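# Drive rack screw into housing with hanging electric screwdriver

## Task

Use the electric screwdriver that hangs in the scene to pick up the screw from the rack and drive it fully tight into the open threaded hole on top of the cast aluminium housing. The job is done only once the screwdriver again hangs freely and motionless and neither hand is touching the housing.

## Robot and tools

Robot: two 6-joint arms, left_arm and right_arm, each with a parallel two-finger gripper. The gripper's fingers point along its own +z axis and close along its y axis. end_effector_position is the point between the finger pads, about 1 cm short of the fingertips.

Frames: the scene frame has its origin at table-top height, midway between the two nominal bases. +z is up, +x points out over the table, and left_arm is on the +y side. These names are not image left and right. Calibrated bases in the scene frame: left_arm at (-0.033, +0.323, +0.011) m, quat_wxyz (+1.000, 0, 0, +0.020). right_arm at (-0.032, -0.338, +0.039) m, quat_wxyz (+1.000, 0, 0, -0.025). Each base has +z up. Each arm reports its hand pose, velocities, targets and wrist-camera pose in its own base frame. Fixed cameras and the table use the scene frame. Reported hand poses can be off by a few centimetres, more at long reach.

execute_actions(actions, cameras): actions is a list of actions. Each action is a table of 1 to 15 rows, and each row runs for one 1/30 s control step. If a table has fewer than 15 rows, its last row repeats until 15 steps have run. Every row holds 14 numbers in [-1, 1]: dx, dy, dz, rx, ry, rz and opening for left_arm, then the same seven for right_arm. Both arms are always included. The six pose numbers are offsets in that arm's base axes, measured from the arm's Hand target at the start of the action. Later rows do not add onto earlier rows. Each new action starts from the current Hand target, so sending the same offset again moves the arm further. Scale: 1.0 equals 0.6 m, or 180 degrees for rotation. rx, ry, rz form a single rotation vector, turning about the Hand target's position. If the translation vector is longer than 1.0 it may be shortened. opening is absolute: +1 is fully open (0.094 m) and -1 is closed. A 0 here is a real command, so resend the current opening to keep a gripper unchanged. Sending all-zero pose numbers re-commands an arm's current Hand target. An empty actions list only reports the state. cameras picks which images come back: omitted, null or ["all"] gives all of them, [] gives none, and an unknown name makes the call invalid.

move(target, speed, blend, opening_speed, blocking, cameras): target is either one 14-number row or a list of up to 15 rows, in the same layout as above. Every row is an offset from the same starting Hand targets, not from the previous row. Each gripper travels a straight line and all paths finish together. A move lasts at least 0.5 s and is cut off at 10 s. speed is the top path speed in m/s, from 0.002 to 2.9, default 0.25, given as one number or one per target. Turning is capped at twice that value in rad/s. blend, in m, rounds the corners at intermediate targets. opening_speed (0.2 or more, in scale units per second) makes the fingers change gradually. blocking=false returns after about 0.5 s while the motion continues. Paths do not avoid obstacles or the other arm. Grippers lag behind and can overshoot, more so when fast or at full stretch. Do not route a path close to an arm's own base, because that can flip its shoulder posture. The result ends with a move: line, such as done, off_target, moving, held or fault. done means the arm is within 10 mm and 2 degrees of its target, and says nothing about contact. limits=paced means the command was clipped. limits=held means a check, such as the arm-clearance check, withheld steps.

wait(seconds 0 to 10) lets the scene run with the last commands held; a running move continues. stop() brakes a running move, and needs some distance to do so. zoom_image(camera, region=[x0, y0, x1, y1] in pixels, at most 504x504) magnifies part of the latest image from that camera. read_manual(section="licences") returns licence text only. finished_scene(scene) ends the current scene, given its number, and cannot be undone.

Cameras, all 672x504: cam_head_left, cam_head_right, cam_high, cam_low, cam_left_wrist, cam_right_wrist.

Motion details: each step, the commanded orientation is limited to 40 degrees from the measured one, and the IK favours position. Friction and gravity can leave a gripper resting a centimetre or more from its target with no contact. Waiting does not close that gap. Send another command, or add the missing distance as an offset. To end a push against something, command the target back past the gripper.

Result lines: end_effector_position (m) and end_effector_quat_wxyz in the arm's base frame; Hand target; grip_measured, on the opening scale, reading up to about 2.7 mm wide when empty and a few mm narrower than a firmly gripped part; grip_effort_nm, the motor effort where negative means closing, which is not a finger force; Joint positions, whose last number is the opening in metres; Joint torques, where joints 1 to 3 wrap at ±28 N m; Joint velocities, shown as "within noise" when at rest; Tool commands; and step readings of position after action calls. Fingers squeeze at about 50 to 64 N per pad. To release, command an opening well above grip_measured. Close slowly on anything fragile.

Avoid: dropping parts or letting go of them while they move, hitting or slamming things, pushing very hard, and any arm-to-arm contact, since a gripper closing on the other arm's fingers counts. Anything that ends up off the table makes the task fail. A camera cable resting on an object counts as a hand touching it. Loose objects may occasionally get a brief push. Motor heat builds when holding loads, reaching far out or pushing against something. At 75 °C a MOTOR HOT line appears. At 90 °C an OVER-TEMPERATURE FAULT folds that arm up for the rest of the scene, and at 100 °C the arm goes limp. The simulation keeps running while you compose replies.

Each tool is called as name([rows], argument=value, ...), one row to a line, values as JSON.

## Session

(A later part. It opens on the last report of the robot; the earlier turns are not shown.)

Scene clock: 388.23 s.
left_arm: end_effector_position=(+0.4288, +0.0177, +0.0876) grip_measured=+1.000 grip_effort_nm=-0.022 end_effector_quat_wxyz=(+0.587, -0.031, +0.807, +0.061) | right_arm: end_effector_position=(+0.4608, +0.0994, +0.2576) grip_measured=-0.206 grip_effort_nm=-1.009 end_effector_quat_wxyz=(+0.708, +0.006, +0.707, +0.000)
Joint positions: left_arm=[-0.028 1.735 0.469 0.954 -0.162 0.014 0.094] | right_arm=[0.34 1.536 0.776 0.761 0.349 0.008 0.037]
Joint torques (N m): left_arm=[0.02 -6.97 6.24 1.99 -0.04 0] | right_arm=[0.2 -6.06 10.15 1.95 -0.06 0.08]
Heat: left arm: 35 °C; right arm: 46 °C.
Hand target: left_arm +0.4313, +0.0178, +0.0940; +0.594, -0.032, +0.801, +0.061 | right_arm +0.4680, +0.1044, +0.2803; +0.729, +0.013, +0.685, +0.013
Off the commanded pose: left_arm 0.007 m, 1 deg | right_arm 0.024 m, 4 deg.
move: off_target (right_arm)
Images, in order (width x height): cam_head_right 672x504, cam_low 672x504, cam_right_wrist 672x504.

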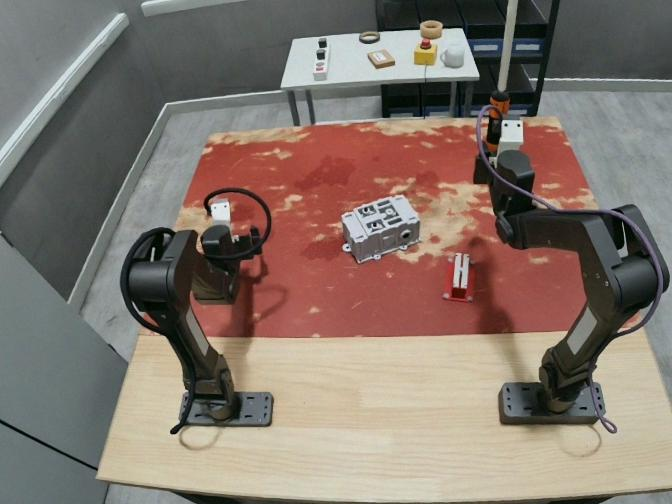

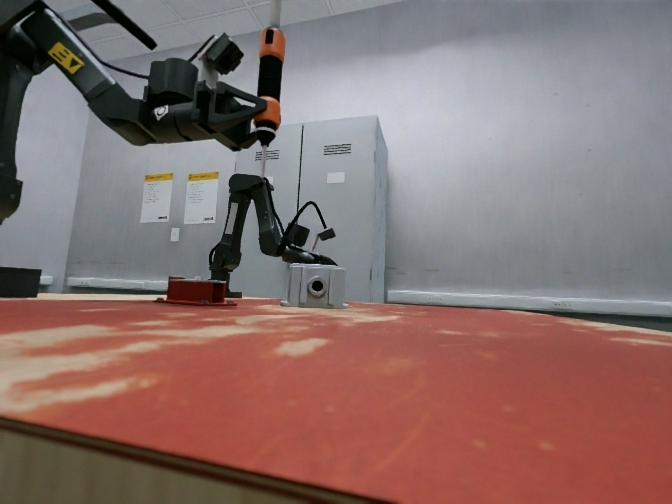

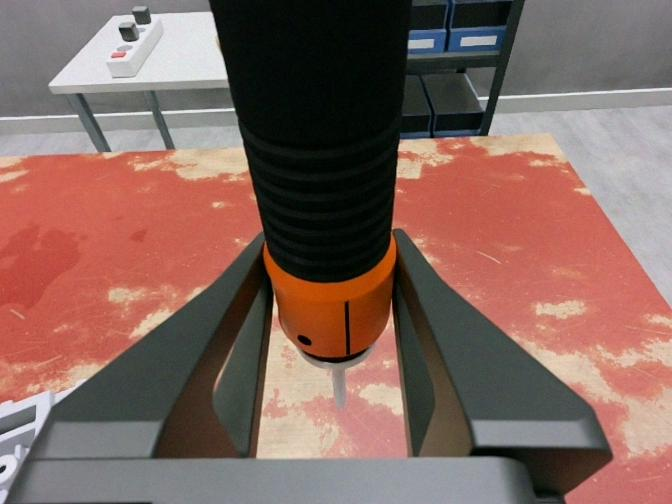

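move(target=[0,0,0,0,0,0,1,-0.2433,0.096,-0.104,0,0,0,-0.42], speed=0.12)

Scene clock: 419.83 s.
left_arm: end_effector_position=(+0.4288, +0.0177, +0.0876) grip_measured=+1.000 grip_effort_nm=-0.027 end_effector_quat_wxyz=(+0.587, -0.031, +0.807, +0.061) | right_arm: end_effector_position=(+0.3259, +0.1648, +0.2112) grip_measured=-0.206 grip_effort_nm=-1.013 end_effector_quat_wxyz=(+0.721, +0.005, +0.693, +0.007)
Joint positions: left_arm=[-0.028 1.735 0.469 0.954 -0.162 0.014 0.094] | right_arm=[0.834 1.39 0.365 1.084 0.832 -0.026 0.037]
Joint torques (N m): left_arm=[0.03 -6.95 6.24 1.99 -0.04 0] | right_arm=[0.4 -6.12 4.37 1.75 0.08 -0.01]
Heat: left arm: 35 °C; right arm: 47 °C.
Hand target: left_arm +0.4313, +0.0178, +0.0940; +0.594, -0.032, +0.801, +0.061 | right_arm +0.3219, +0.1621, +0.2178; +0.729, +0.013, +0.685, +0.014
Off the commanded pose: left_arm 0.007 m, 1 deg | right_arm 0.008 m, 2 deg.
move: done

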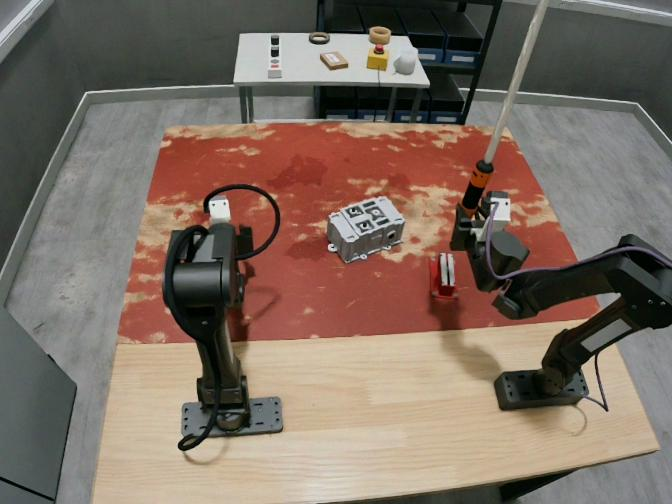

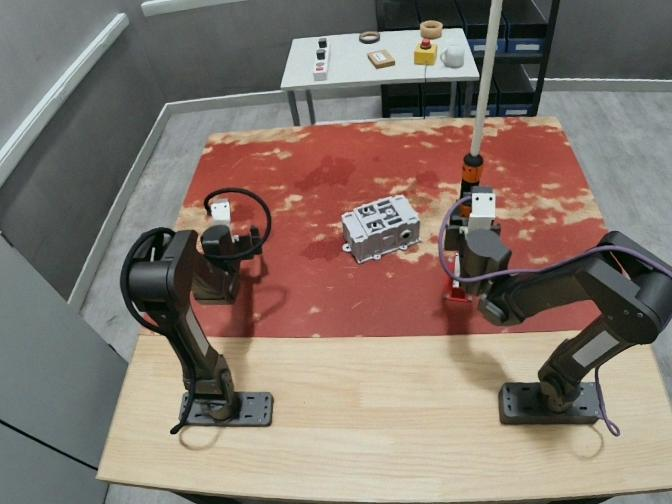

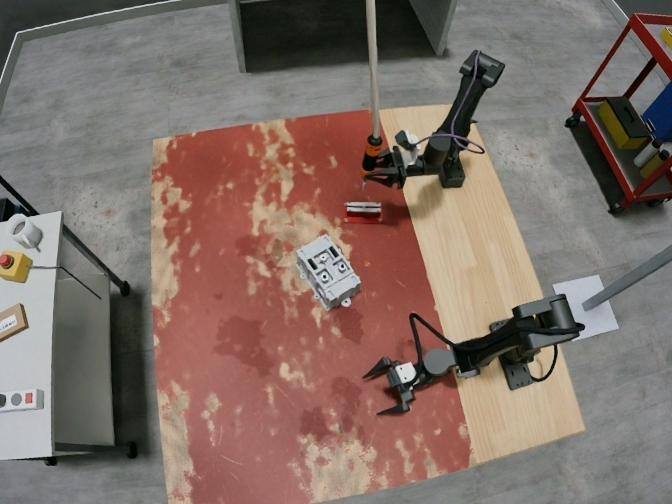

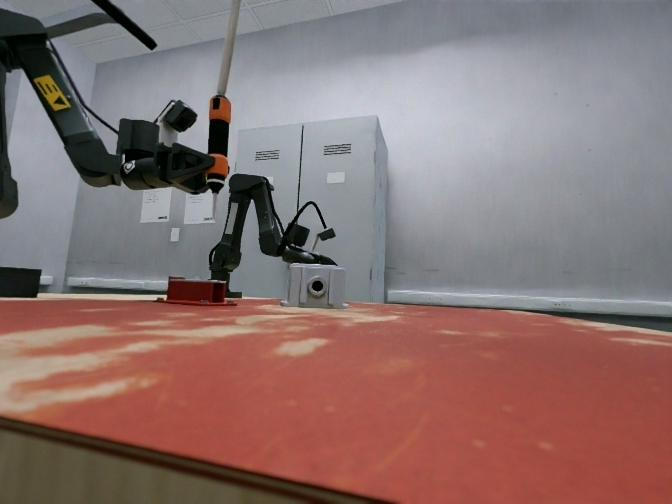

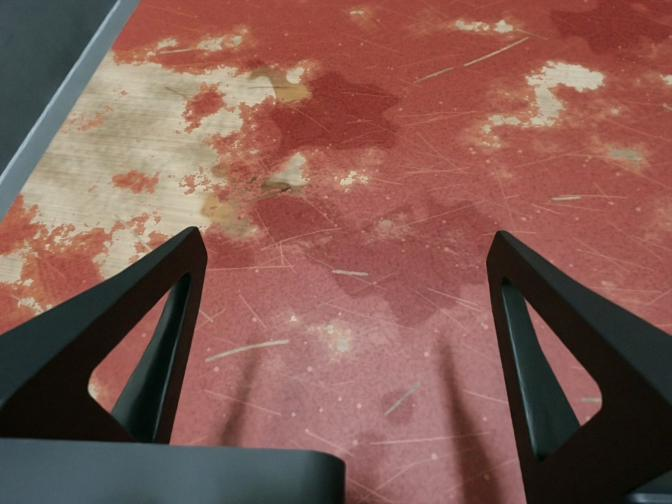

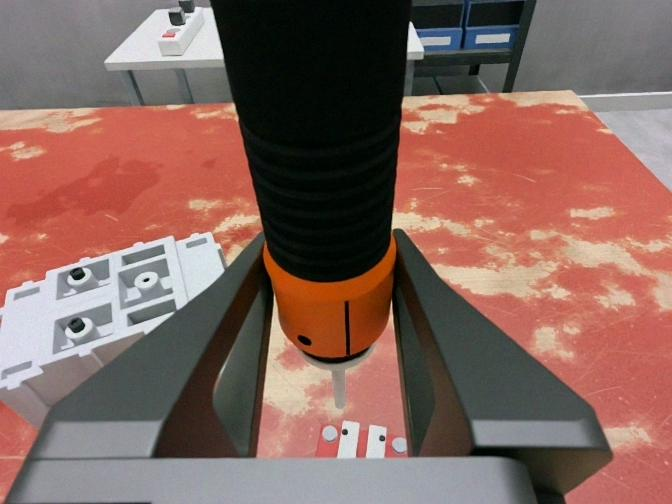

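move(target=[0,0,0,0,0,0,1,-0.0182,-0.0155,-0.0417,-0.0054,0.0128,0,-0.42], speed=0.1)

Scene clock: 446.90 s.
left_arm: end_effector_position=(+0.4288, +0.0177, +0.0876) grip_measured=+1.000 grip_effort_nm=-0.027 end_effector_quat_wxyz=(+0.587, -0.031, +0.807, +0.061) | right_arm: end_effector_position=(+0.3149, +0.1545, +0.1862) grip_measured=-0.206 grip_effort_nm=-1.009 end_effector_quat_wxyz=(+0.707, -0.004, +0.707, -0.004)
Joint positions: left_arm=[-0.028 1.735 0.469 0.954 -0.162 0.014 0.094] | right_arm=[0.842 1.39 0.284 1.106 0.842 -0.01 0.037]
Joint torques (N m): left_arm=[0.01 -6.91 6.3 1.99 -0.05 0.01] | right_arm=[0.59 -5.79 3.9 1.72 0.05 0.02]
Heat: left arm: 35 °C; right arm: 46 °C.
Hand target: left_arm +0.4313, +0.0178, +0.0940; +0.594, -0.032, +0.801, +0.061 | right_arm +0.3110, +0.1528, +0.1928; +0.715, +0.007, +0.699, +0.007
Off the commanded pose: left_arm 0.007 m, 1 deg | right_arm 0.008 m, 2 deg.
move: done

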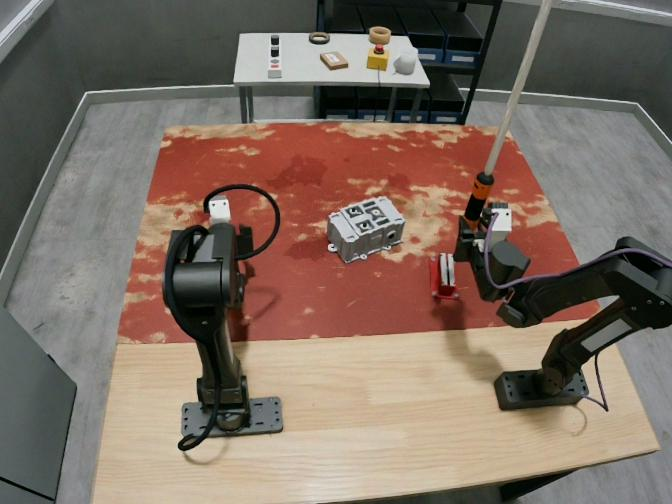

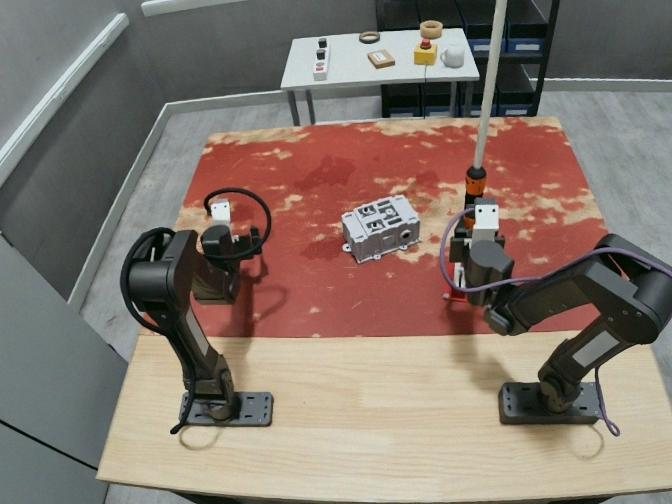

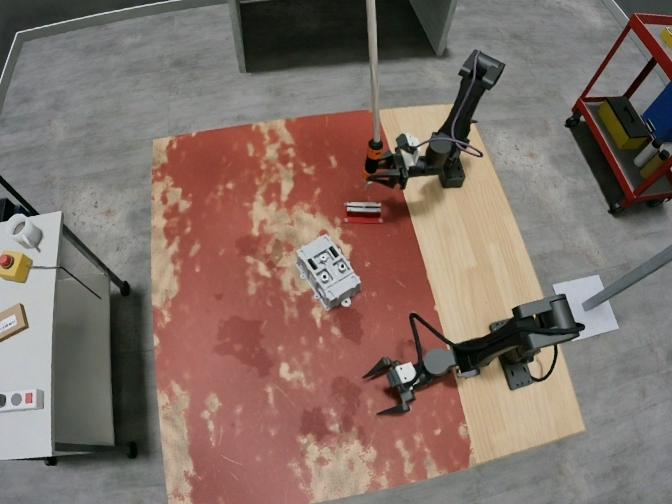

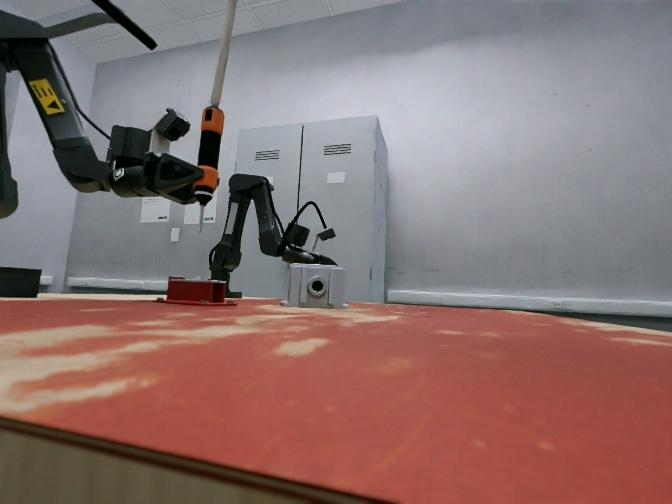

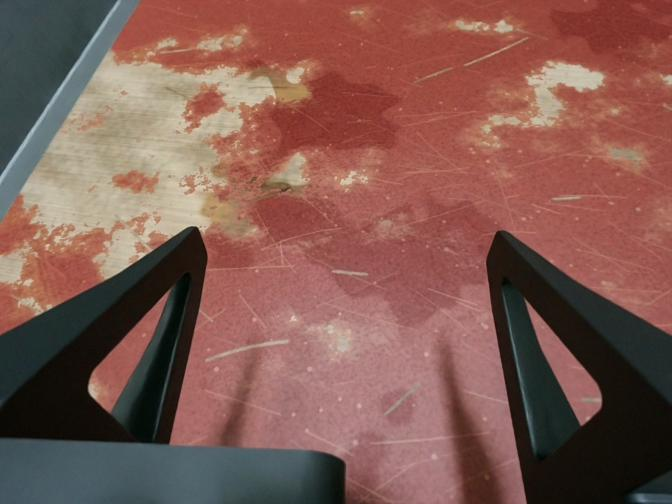

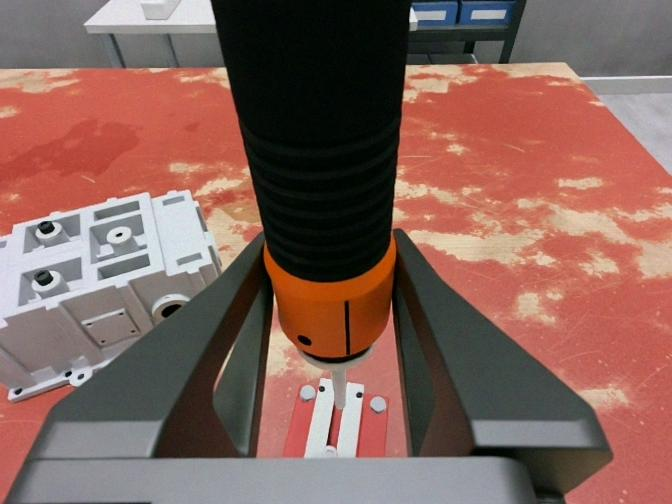

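zoom_image(camera="cam_right_wrist", region=[270, 350, 410, 470])

zoom_image(camera="cam_low", region=[150, 90, 350, 320])

zoom_image(camera="cam_high", region=[330, 120, 430, 230])

zoom_image(camera="cam_head_left", region=[420, 150, 530, 310])

Scaled by 3.600 from the camera's 672x504 image, which has a finer 960x720 frame.

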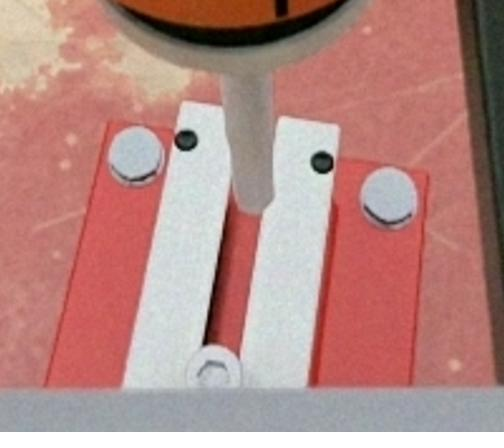

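Scaled by 2.191 from the camera's 672x504 image, which has a finer 960x720 frame.

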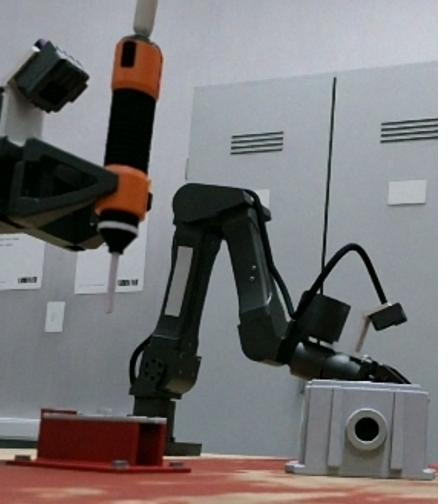

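Scaled by 4.582 from the camera's 672x504 image, which has a finer 960x720 frame.

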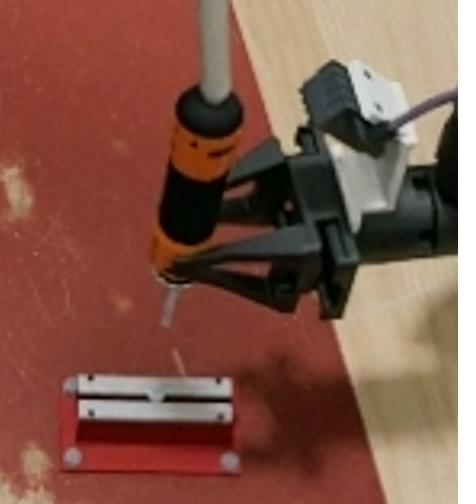

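Scaled by 3.150 from the camera's 672x504 image, which has a finer 960x720 frame.

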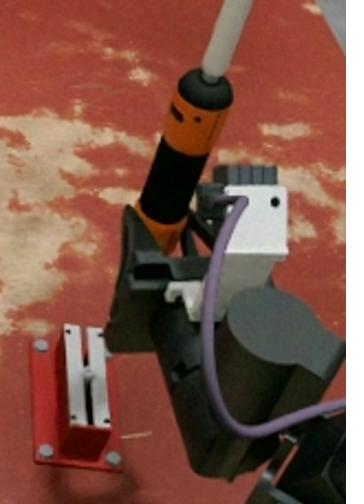

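move(target=[0,0,0,0,0,0,1,0.0083,0.0107,-0.0833,0.003,0,0,-0.42], speed=0.08, cameras=["cam_right_wrist","cam_low","cam_high","cam_head_left"])

zoom_image(camera="cam_right_wrist", region=[270, 350, 410, 470])

Scene clock: 509.00 s.
left_arm: end_effector_position=(+0.4288, +0.0177, +0.0876) grip_measured=+1.000 grip_effort_nm=-0.027 end_effector_quat_wxyz=(+0.587, -0.031, +0.807, +0.061) | right_arm: end_effector_position=(+0.3187, +0.1598, +0.1367) grip_measured=-0.206 grip_effort_nm=-1.013 end_effector_quat_wxyz=(+0.703, +0.000, +0.711, +0.000)
Joint positions: left_arm=[-0.028 1.735 0.469 0.954 -0.162 0.014 0.094] | right_arm=[0.845 1.733 0.244 1.473 0.845 0.013 0.037]
Joint torques (N m): left_arm=[0.03 -6.95 6.24 1.99 -0.06 0.02] | right_arm=[0.59 -4.42 2.32 2.16 0.09 -0.04]
Heat: left arm: 35 °C; right arm: 46 °C.
Hand target: left_arm +0.4313, +0.0178, +0.0940; +0.594, -0.032, +0.801, +0.061 | right_arm +0.3160, +0.1592, +0.1428; +0.715, +0.011, +0.699, +0.011
Off the commanded pose: left_arm 0.007 m, 1 deg | right_arm 0.007 m, 3 deg.
move: off_target (right_arm)
Images, in order (width x height): cam_head_left 672x504, cam_high 672x504, cam_low 672x504, cam_right_wrist 672x504.

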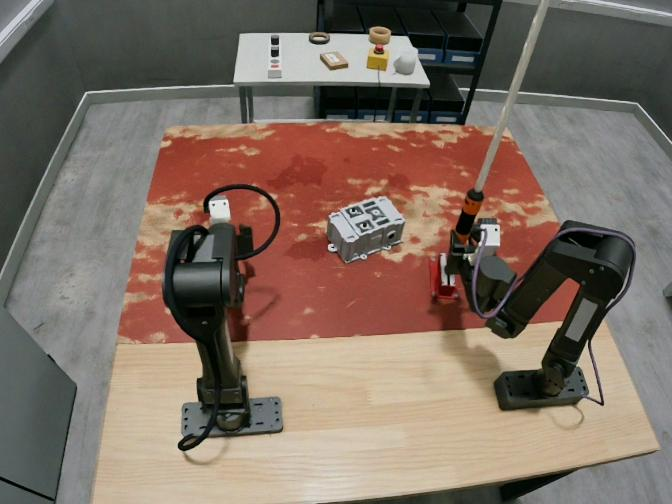

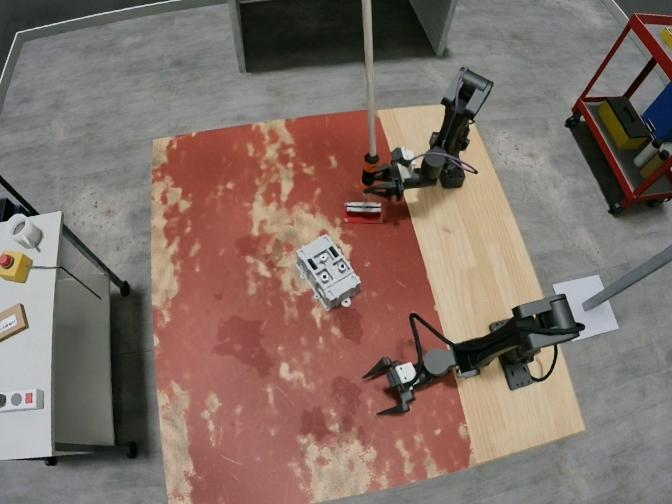

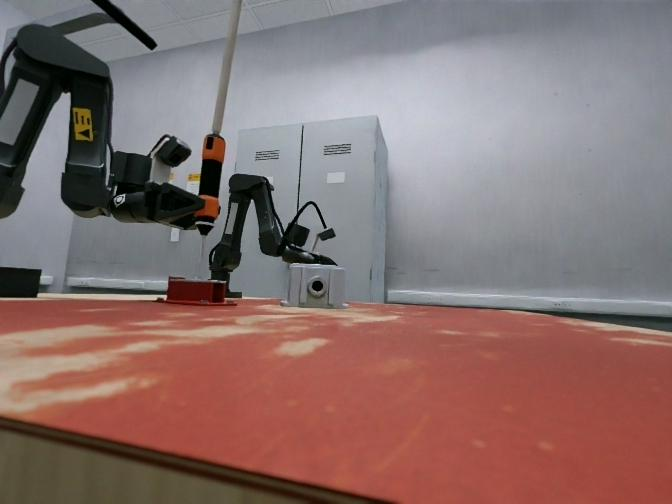

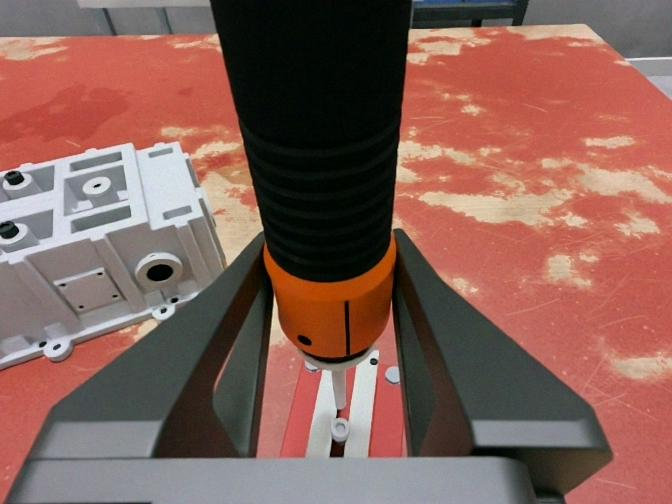

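Scaled by 3.600 from the camera's 672x504 image, which has a finer 960x720 frame.

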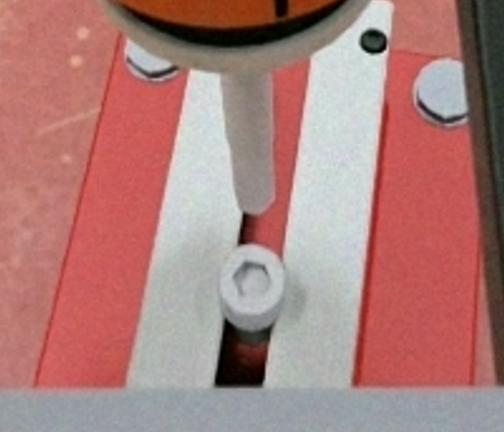

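move(target=[0,0,0,0,0,0,1,0.0033,0.0012,-0.0333,0,-0.003,0,-0.42], speed=0.06, cameras=["cam_right_wrist","cam_low","cam_high"])

zoom_image(camera="cam_right_wrist", region=[270, 350, 410, 470])

zoom_image(camera="cam_low", region=[150, 220, 250, 310])

zoom_image(camera="cam_high", region=[330, 140, 420, 230])

Scene clock: 545.37 s.
left_arm: end_effector_position=(+0.4288, +0.0177, +0.0876) grip_measured=+1.000 grip_effort_nm=-0.027 end_effector_quat_wxyz=(+0.587, -0.031, +0.807, +0.061) | right_arm: end_effector_position=(+0.3191, +0.1596, +0.1122) grip_measured=-0.206 grip_effort_nm=-1.013 end_effector_quat_wxyz=(+0.685, -0.009, +0.728, -0.013)
Joint positions: left_arm=[-0.028 1.735 0.469 0.954 -0.162 0.014 0.094] | right_arm=[0.845 1.816 0.244 1.479 0.849 0.038 0.037]
Joint torques (N m): left_arm=[0.05 -6.94 6.28 1.99 -0.05 0.01] | right_arm=[0.54 -4.14 2.37 2.47 0.12 0.04]
Heat: left arm: 35 °C; right arm: 47 °C.
Hand target: left_arm +0.4313, +0.0178, +0.0940; +0.594, -0.032, +0.801, +0.061 | right_arm +0.3179, +0.1599, +0.1228; +0.718, +0.011, +0.696, +0.011
Off the commanded pose: left_arm 0.007 m, 1 deg | right_arm 0.011 m, 6 deg.
joint sent to its limit (right arm) — joint 4 (wrist pitch), upper limit. The joint targets are off in orientation, not in position.
move: off_target (right_arm)
Images, in order (width x height): cam_high 672x504, cam_low 672x504, cam_right_wrist 672x504.

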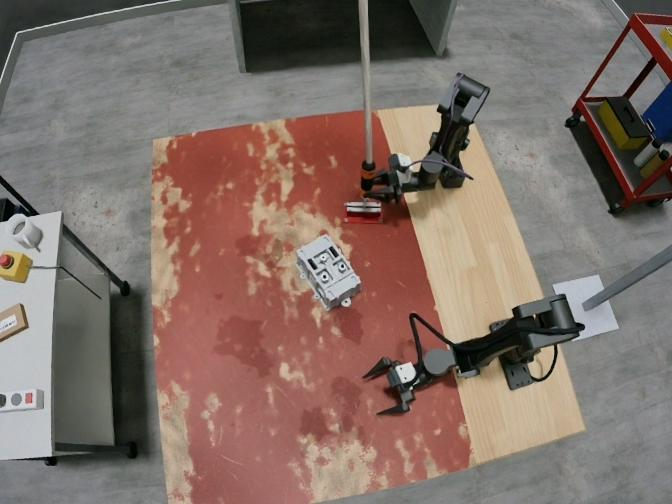

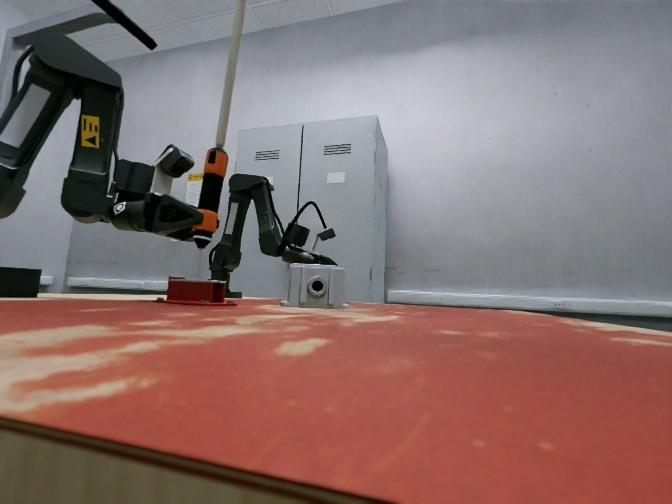

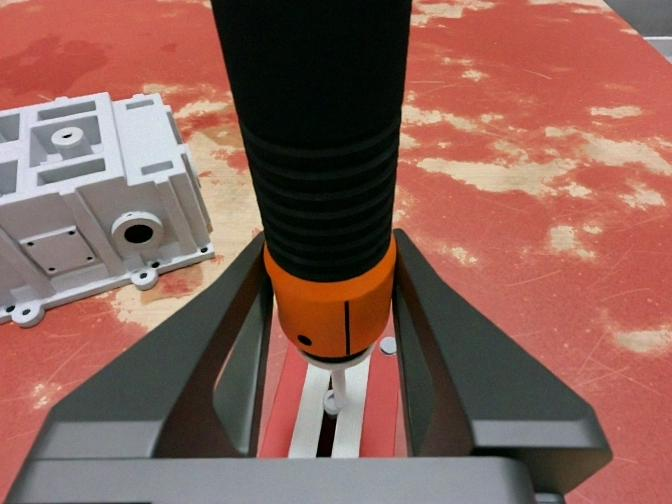

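Scaled by 3.600 from the camera's 672x504 image, which has a finer 960x720 frame.

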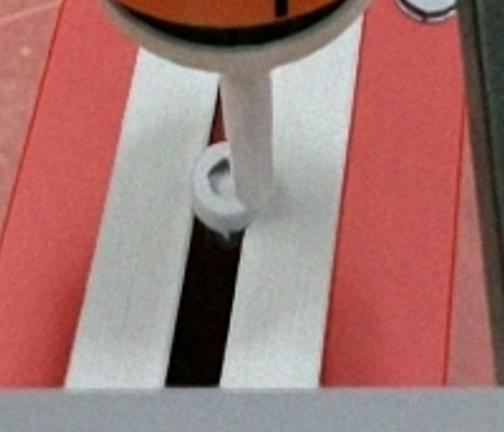

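Scaled by 5.040 from the camera's 672x504 image, which has a finer 960x720 frame.

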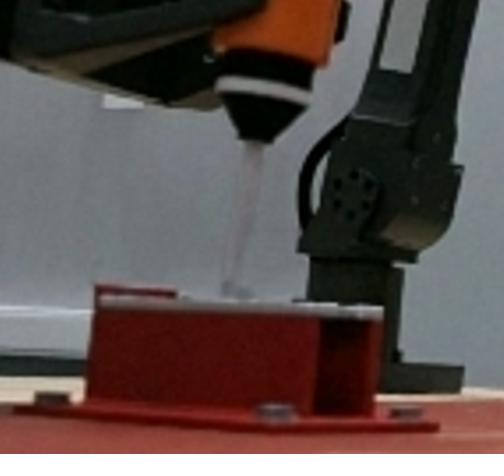

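Scaled by 5.600 from the camera's 672x504 image, which has a finer 960x720 frame.

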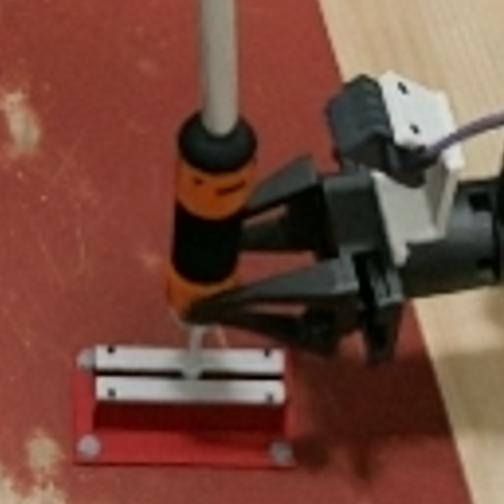

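move(target=[0,0,0,0,0,0,1,0.01,0.002,0,0.01,0,0,-0.42], speed=0.06, cameras=["cam_right_wrist","cam_low","cam_high"])

zoom_image(camera="cam_right_wrist", region=[270, 350, 410, 470])

Scene clock: 611.27 s.
left_arm: end_effector_position=(+0.4288, +0.0177, +0.0876) grip_measured=+1.000 grip_effort_nm=-0.022 end_effector_quat_wxyz=(+0.587, -0.031, +0.807, +0.061) | right_arm: end_effector_position=(+0.3213, +0.1592, +0.1095) grip_measured=-0.206 grip_effort_nm=-1.013 end_effector_quat_wxyz=(+0.683, +0.002, +0.730, -0.006)
Joint positions: left_arm=[-0.028 1.735 0.469 0.954 -0.162 0.014 0.094] | right_arm=[0.839 1.831 0.252 1.479 0.848 0.068 0.037]
Joint torques (N m): left_arm=[0.01 -6.99 6.26 1.99 -0.04 0.01] | right_arm=[-0.54 -4.25 3.32 2.47 -0.07 0.04]
Heat: left arm: 35 °C; right arm: 55 °C.
Hand target: left_arm +0.4313, +0.0178, +0.0940; +0.594, -0.032, +0.801, +0.061 | right_arm +0.3240, +0.1612, +0.1229; +0.718, +0.022, +0.696, +0.022
Off the commanded pose: left_arm 0.007 m, 1 deg | right_arm 0.014 m, 7 deg.
joint sent to its limit (right arm) — joint 4 (wrist pitch), upper limit. The joint targets still meet the commanded pose.
move: off_target (right_arm)
Images, in order (width x height): cam_high 672x504, cam_low 672x504, cam_right_wrist 672x504.

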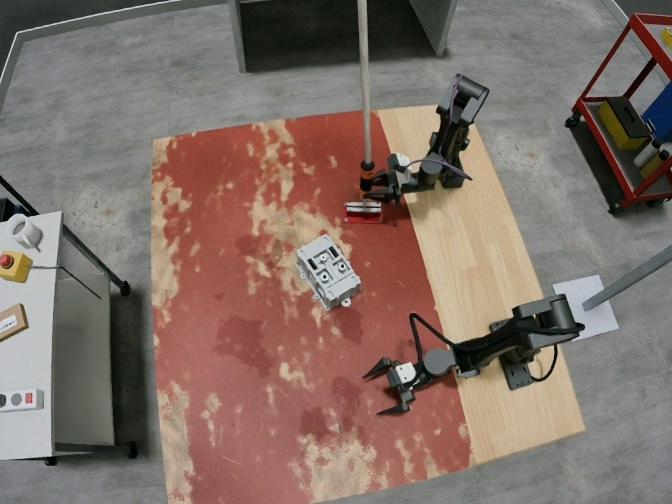

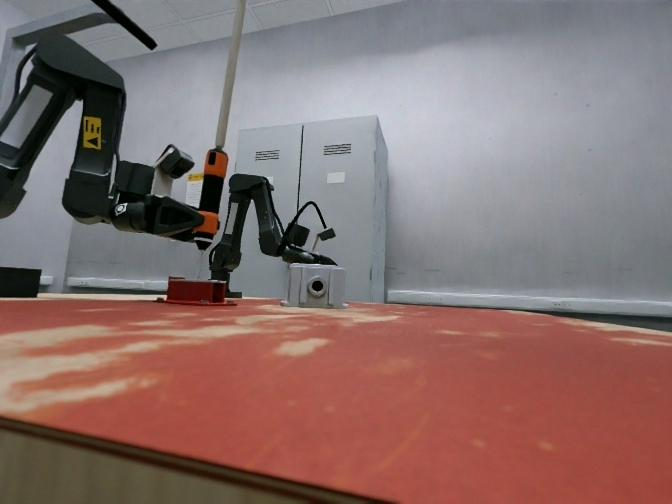

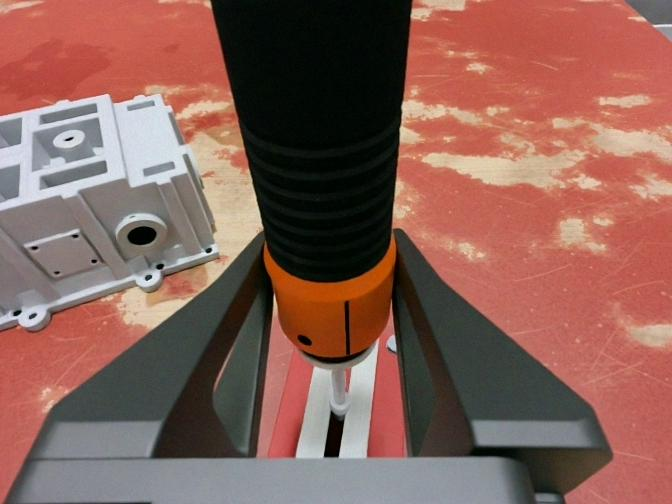

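Scaled by 3.600 from the camera's 672x504 image, which has a finer 960x720 frame.

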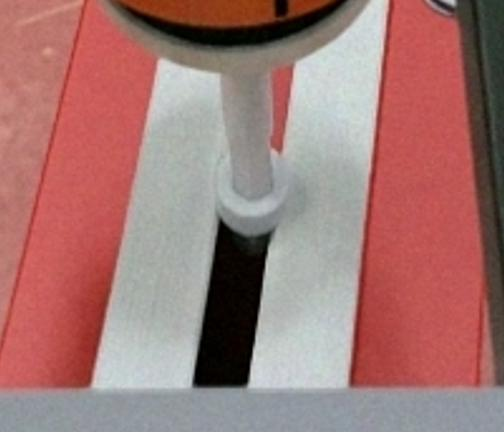

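move(target=[0,0,0,0,0,0,1,0.003,0.0,-0.01,0,0,0,-0.42], speed=0.04, cameras=["cam_right_wrist","cam_low"])

zoom_image(camera="cam_right_wrist", region=[270, 350, 410, 470])

zoom_image(camera="cam_low", region=[150, 220, 250, 310])

Scene clock: 622.80 s.
left_arm: end_effector_position=(+0.4288, +0.0177, +0.0876) grip_measured=+1.000 grip_effort_nm=-0.022 end_effector_quat_wxyz=(+0.587, -0.031, +0.807, +0.061) | right_arm: end_effector_position=(+0.3239, +0.1594, +0.1078) grip_measured=-0.206 grip_effort_nm=-1.013 end_effector_quat_wxyz=(+0.683, +0.007, +0.731, -0.005)
Joint positions: left_arm=[-0.028 1.735 0.469 0.954 -0.162 0.014 0.094] | right_arm=[0.834 1.844 0.262 1.48 0.848 0.079 0.037]
Joint torques (N m): left_arm=[0.02 -6.98 6.27 1.99 -0.05 0] | right_arm=[-0.7 -3.51 2.73 2.45 -0.07 0.08]
Heat: left arm: 35 °C; right arm: 56 °C.
Hand target: left_arm +0.4313, +0.0178, +0.0940; +0.594, -0.032, +0.801, +0.061 | right_arm +0.3258, +0.1611, +0.1169; +0.718, +0.022, +0.695, +0.022
Off the commanded pose: left_arm 0.007 m, 1 deg | right_arm 0.009 m, 7 deg.
joint sent to its limit (right arm) — joint 4 (wrist pitch), upper limit. The joint targets are off in orientation, not in position.
move: off_target (right_arm)
Images, in order (width x height): cam_low 672x504, cam_right_wrist 672x504.

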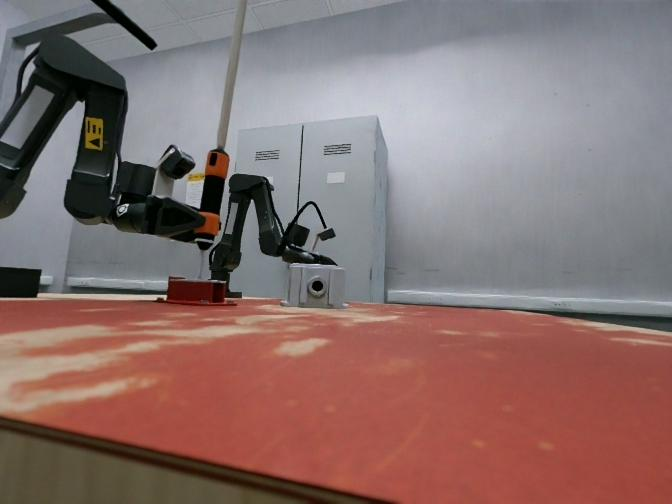

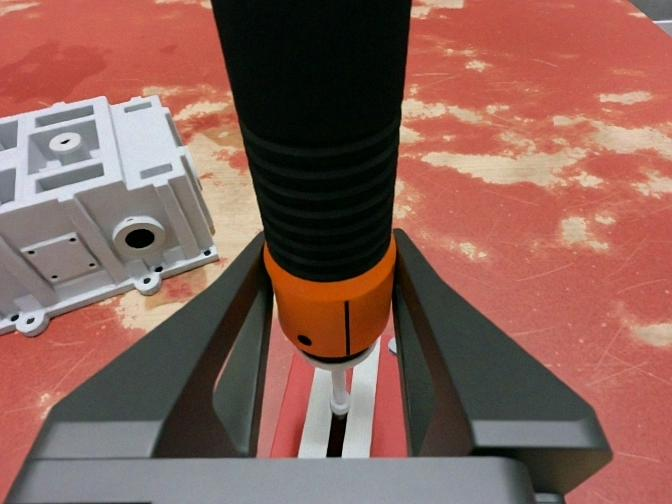

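Scaled by 3.600 from the camera's 672x504 image, which has a finer 960x720 frame.

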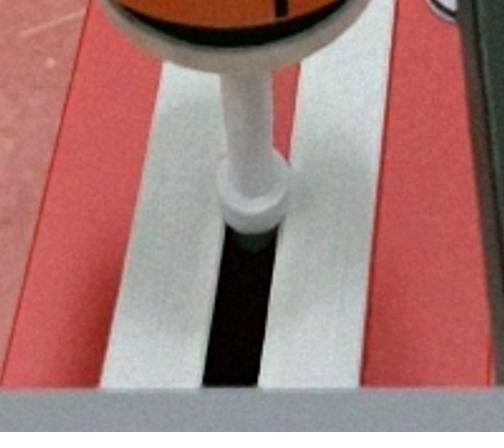

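Scaled by 5.040 from the camera's 672x504 image, which has a finer 960x720 frame.

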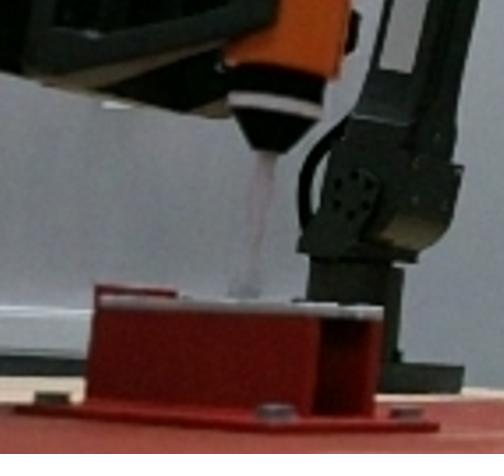

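move(target=[0,0,0,0,0,0,1,0.0,0.0,0.045,0,0,0,-0.42], speed=0.05, cameras=["cam_right_wrist","cam_low"])

zoom_image(camera="cam_right_wrist", region=[270, 350, 410, 470])

zoom_image(camera="cam_low", region=[150, 220, 250, 310])

Scene clock: 636.17 s.
left_arm: end_effector_position=(+0.4288, +0.0177, +0.0876) grip_measured=+1.000 grip_effort_nm=-0.022 end_effector_quat_wxyz=(+0.587, -0.031, +0.807, +0.061) | right_arm: end_effector_position=(+0.3247, +0.1600, +0.1196) grip_measured=-0.206 grip_effort_nm=-1.009 end_effector_quat_wxyz=(+0.691, -0.001, +0.722, -0.007)
Joint positions: left_arm=[-0.028 1.735 0.469 0.954 -0.162 0.014 0.094] | right_arm=[0.829 1.806 0.262 1.479 0.837 0.037 0.037]
Joint torques (N m): left_arm=[0.02 -6.9 6.23 2 -0.04 0] | right_arm=[-0.39 -8.03 3.26 2.29 -0.08 -0.02]
Heat: left arm: 35 °C; right arm: 57 °C.
Hand target: left_arm +0.4313, +0.0178, +0.0940; +0.594, -0.032, +0.801, +0.061 | right_arm +0.3258, +0.1611, +0.1438; +0.718, +0.022, +0.696, +0.022
Off the commanded pose: left_arm 0.007 m, 1 deg | right_arm 0.024 m, 6 deg.
move: off_target (right_arm)
Images, in order (width x height): cam_low 672x504, cam_right_wrist 672x504.

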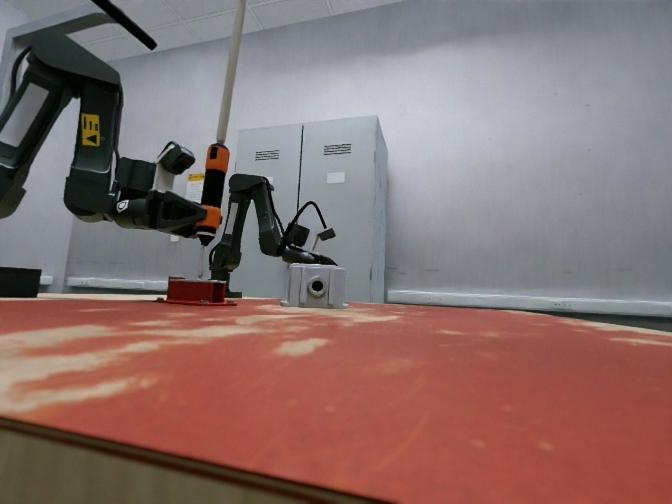

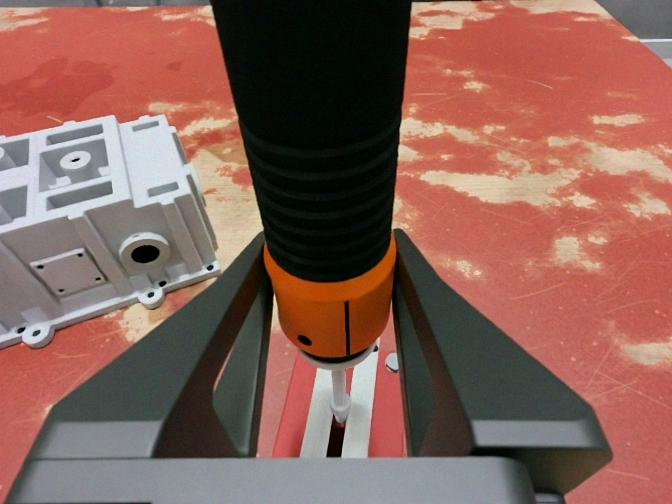

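Scaled by 3.600 from the camera's 672x504 image, which has a finer 960x720 frame.

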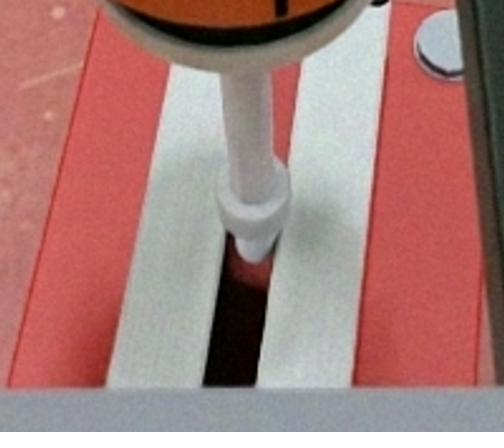

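Scaled by 5.040 from the camera's 672x504 image, which has a finer 960x720 frame.

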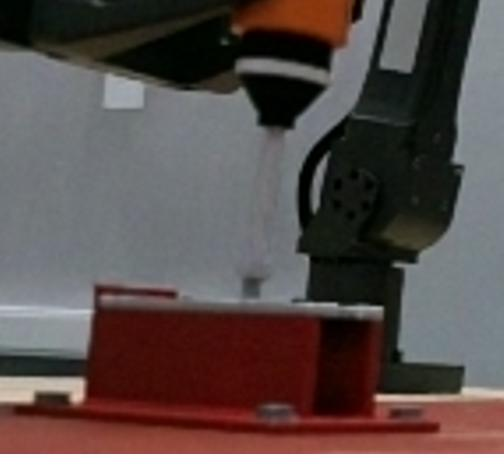

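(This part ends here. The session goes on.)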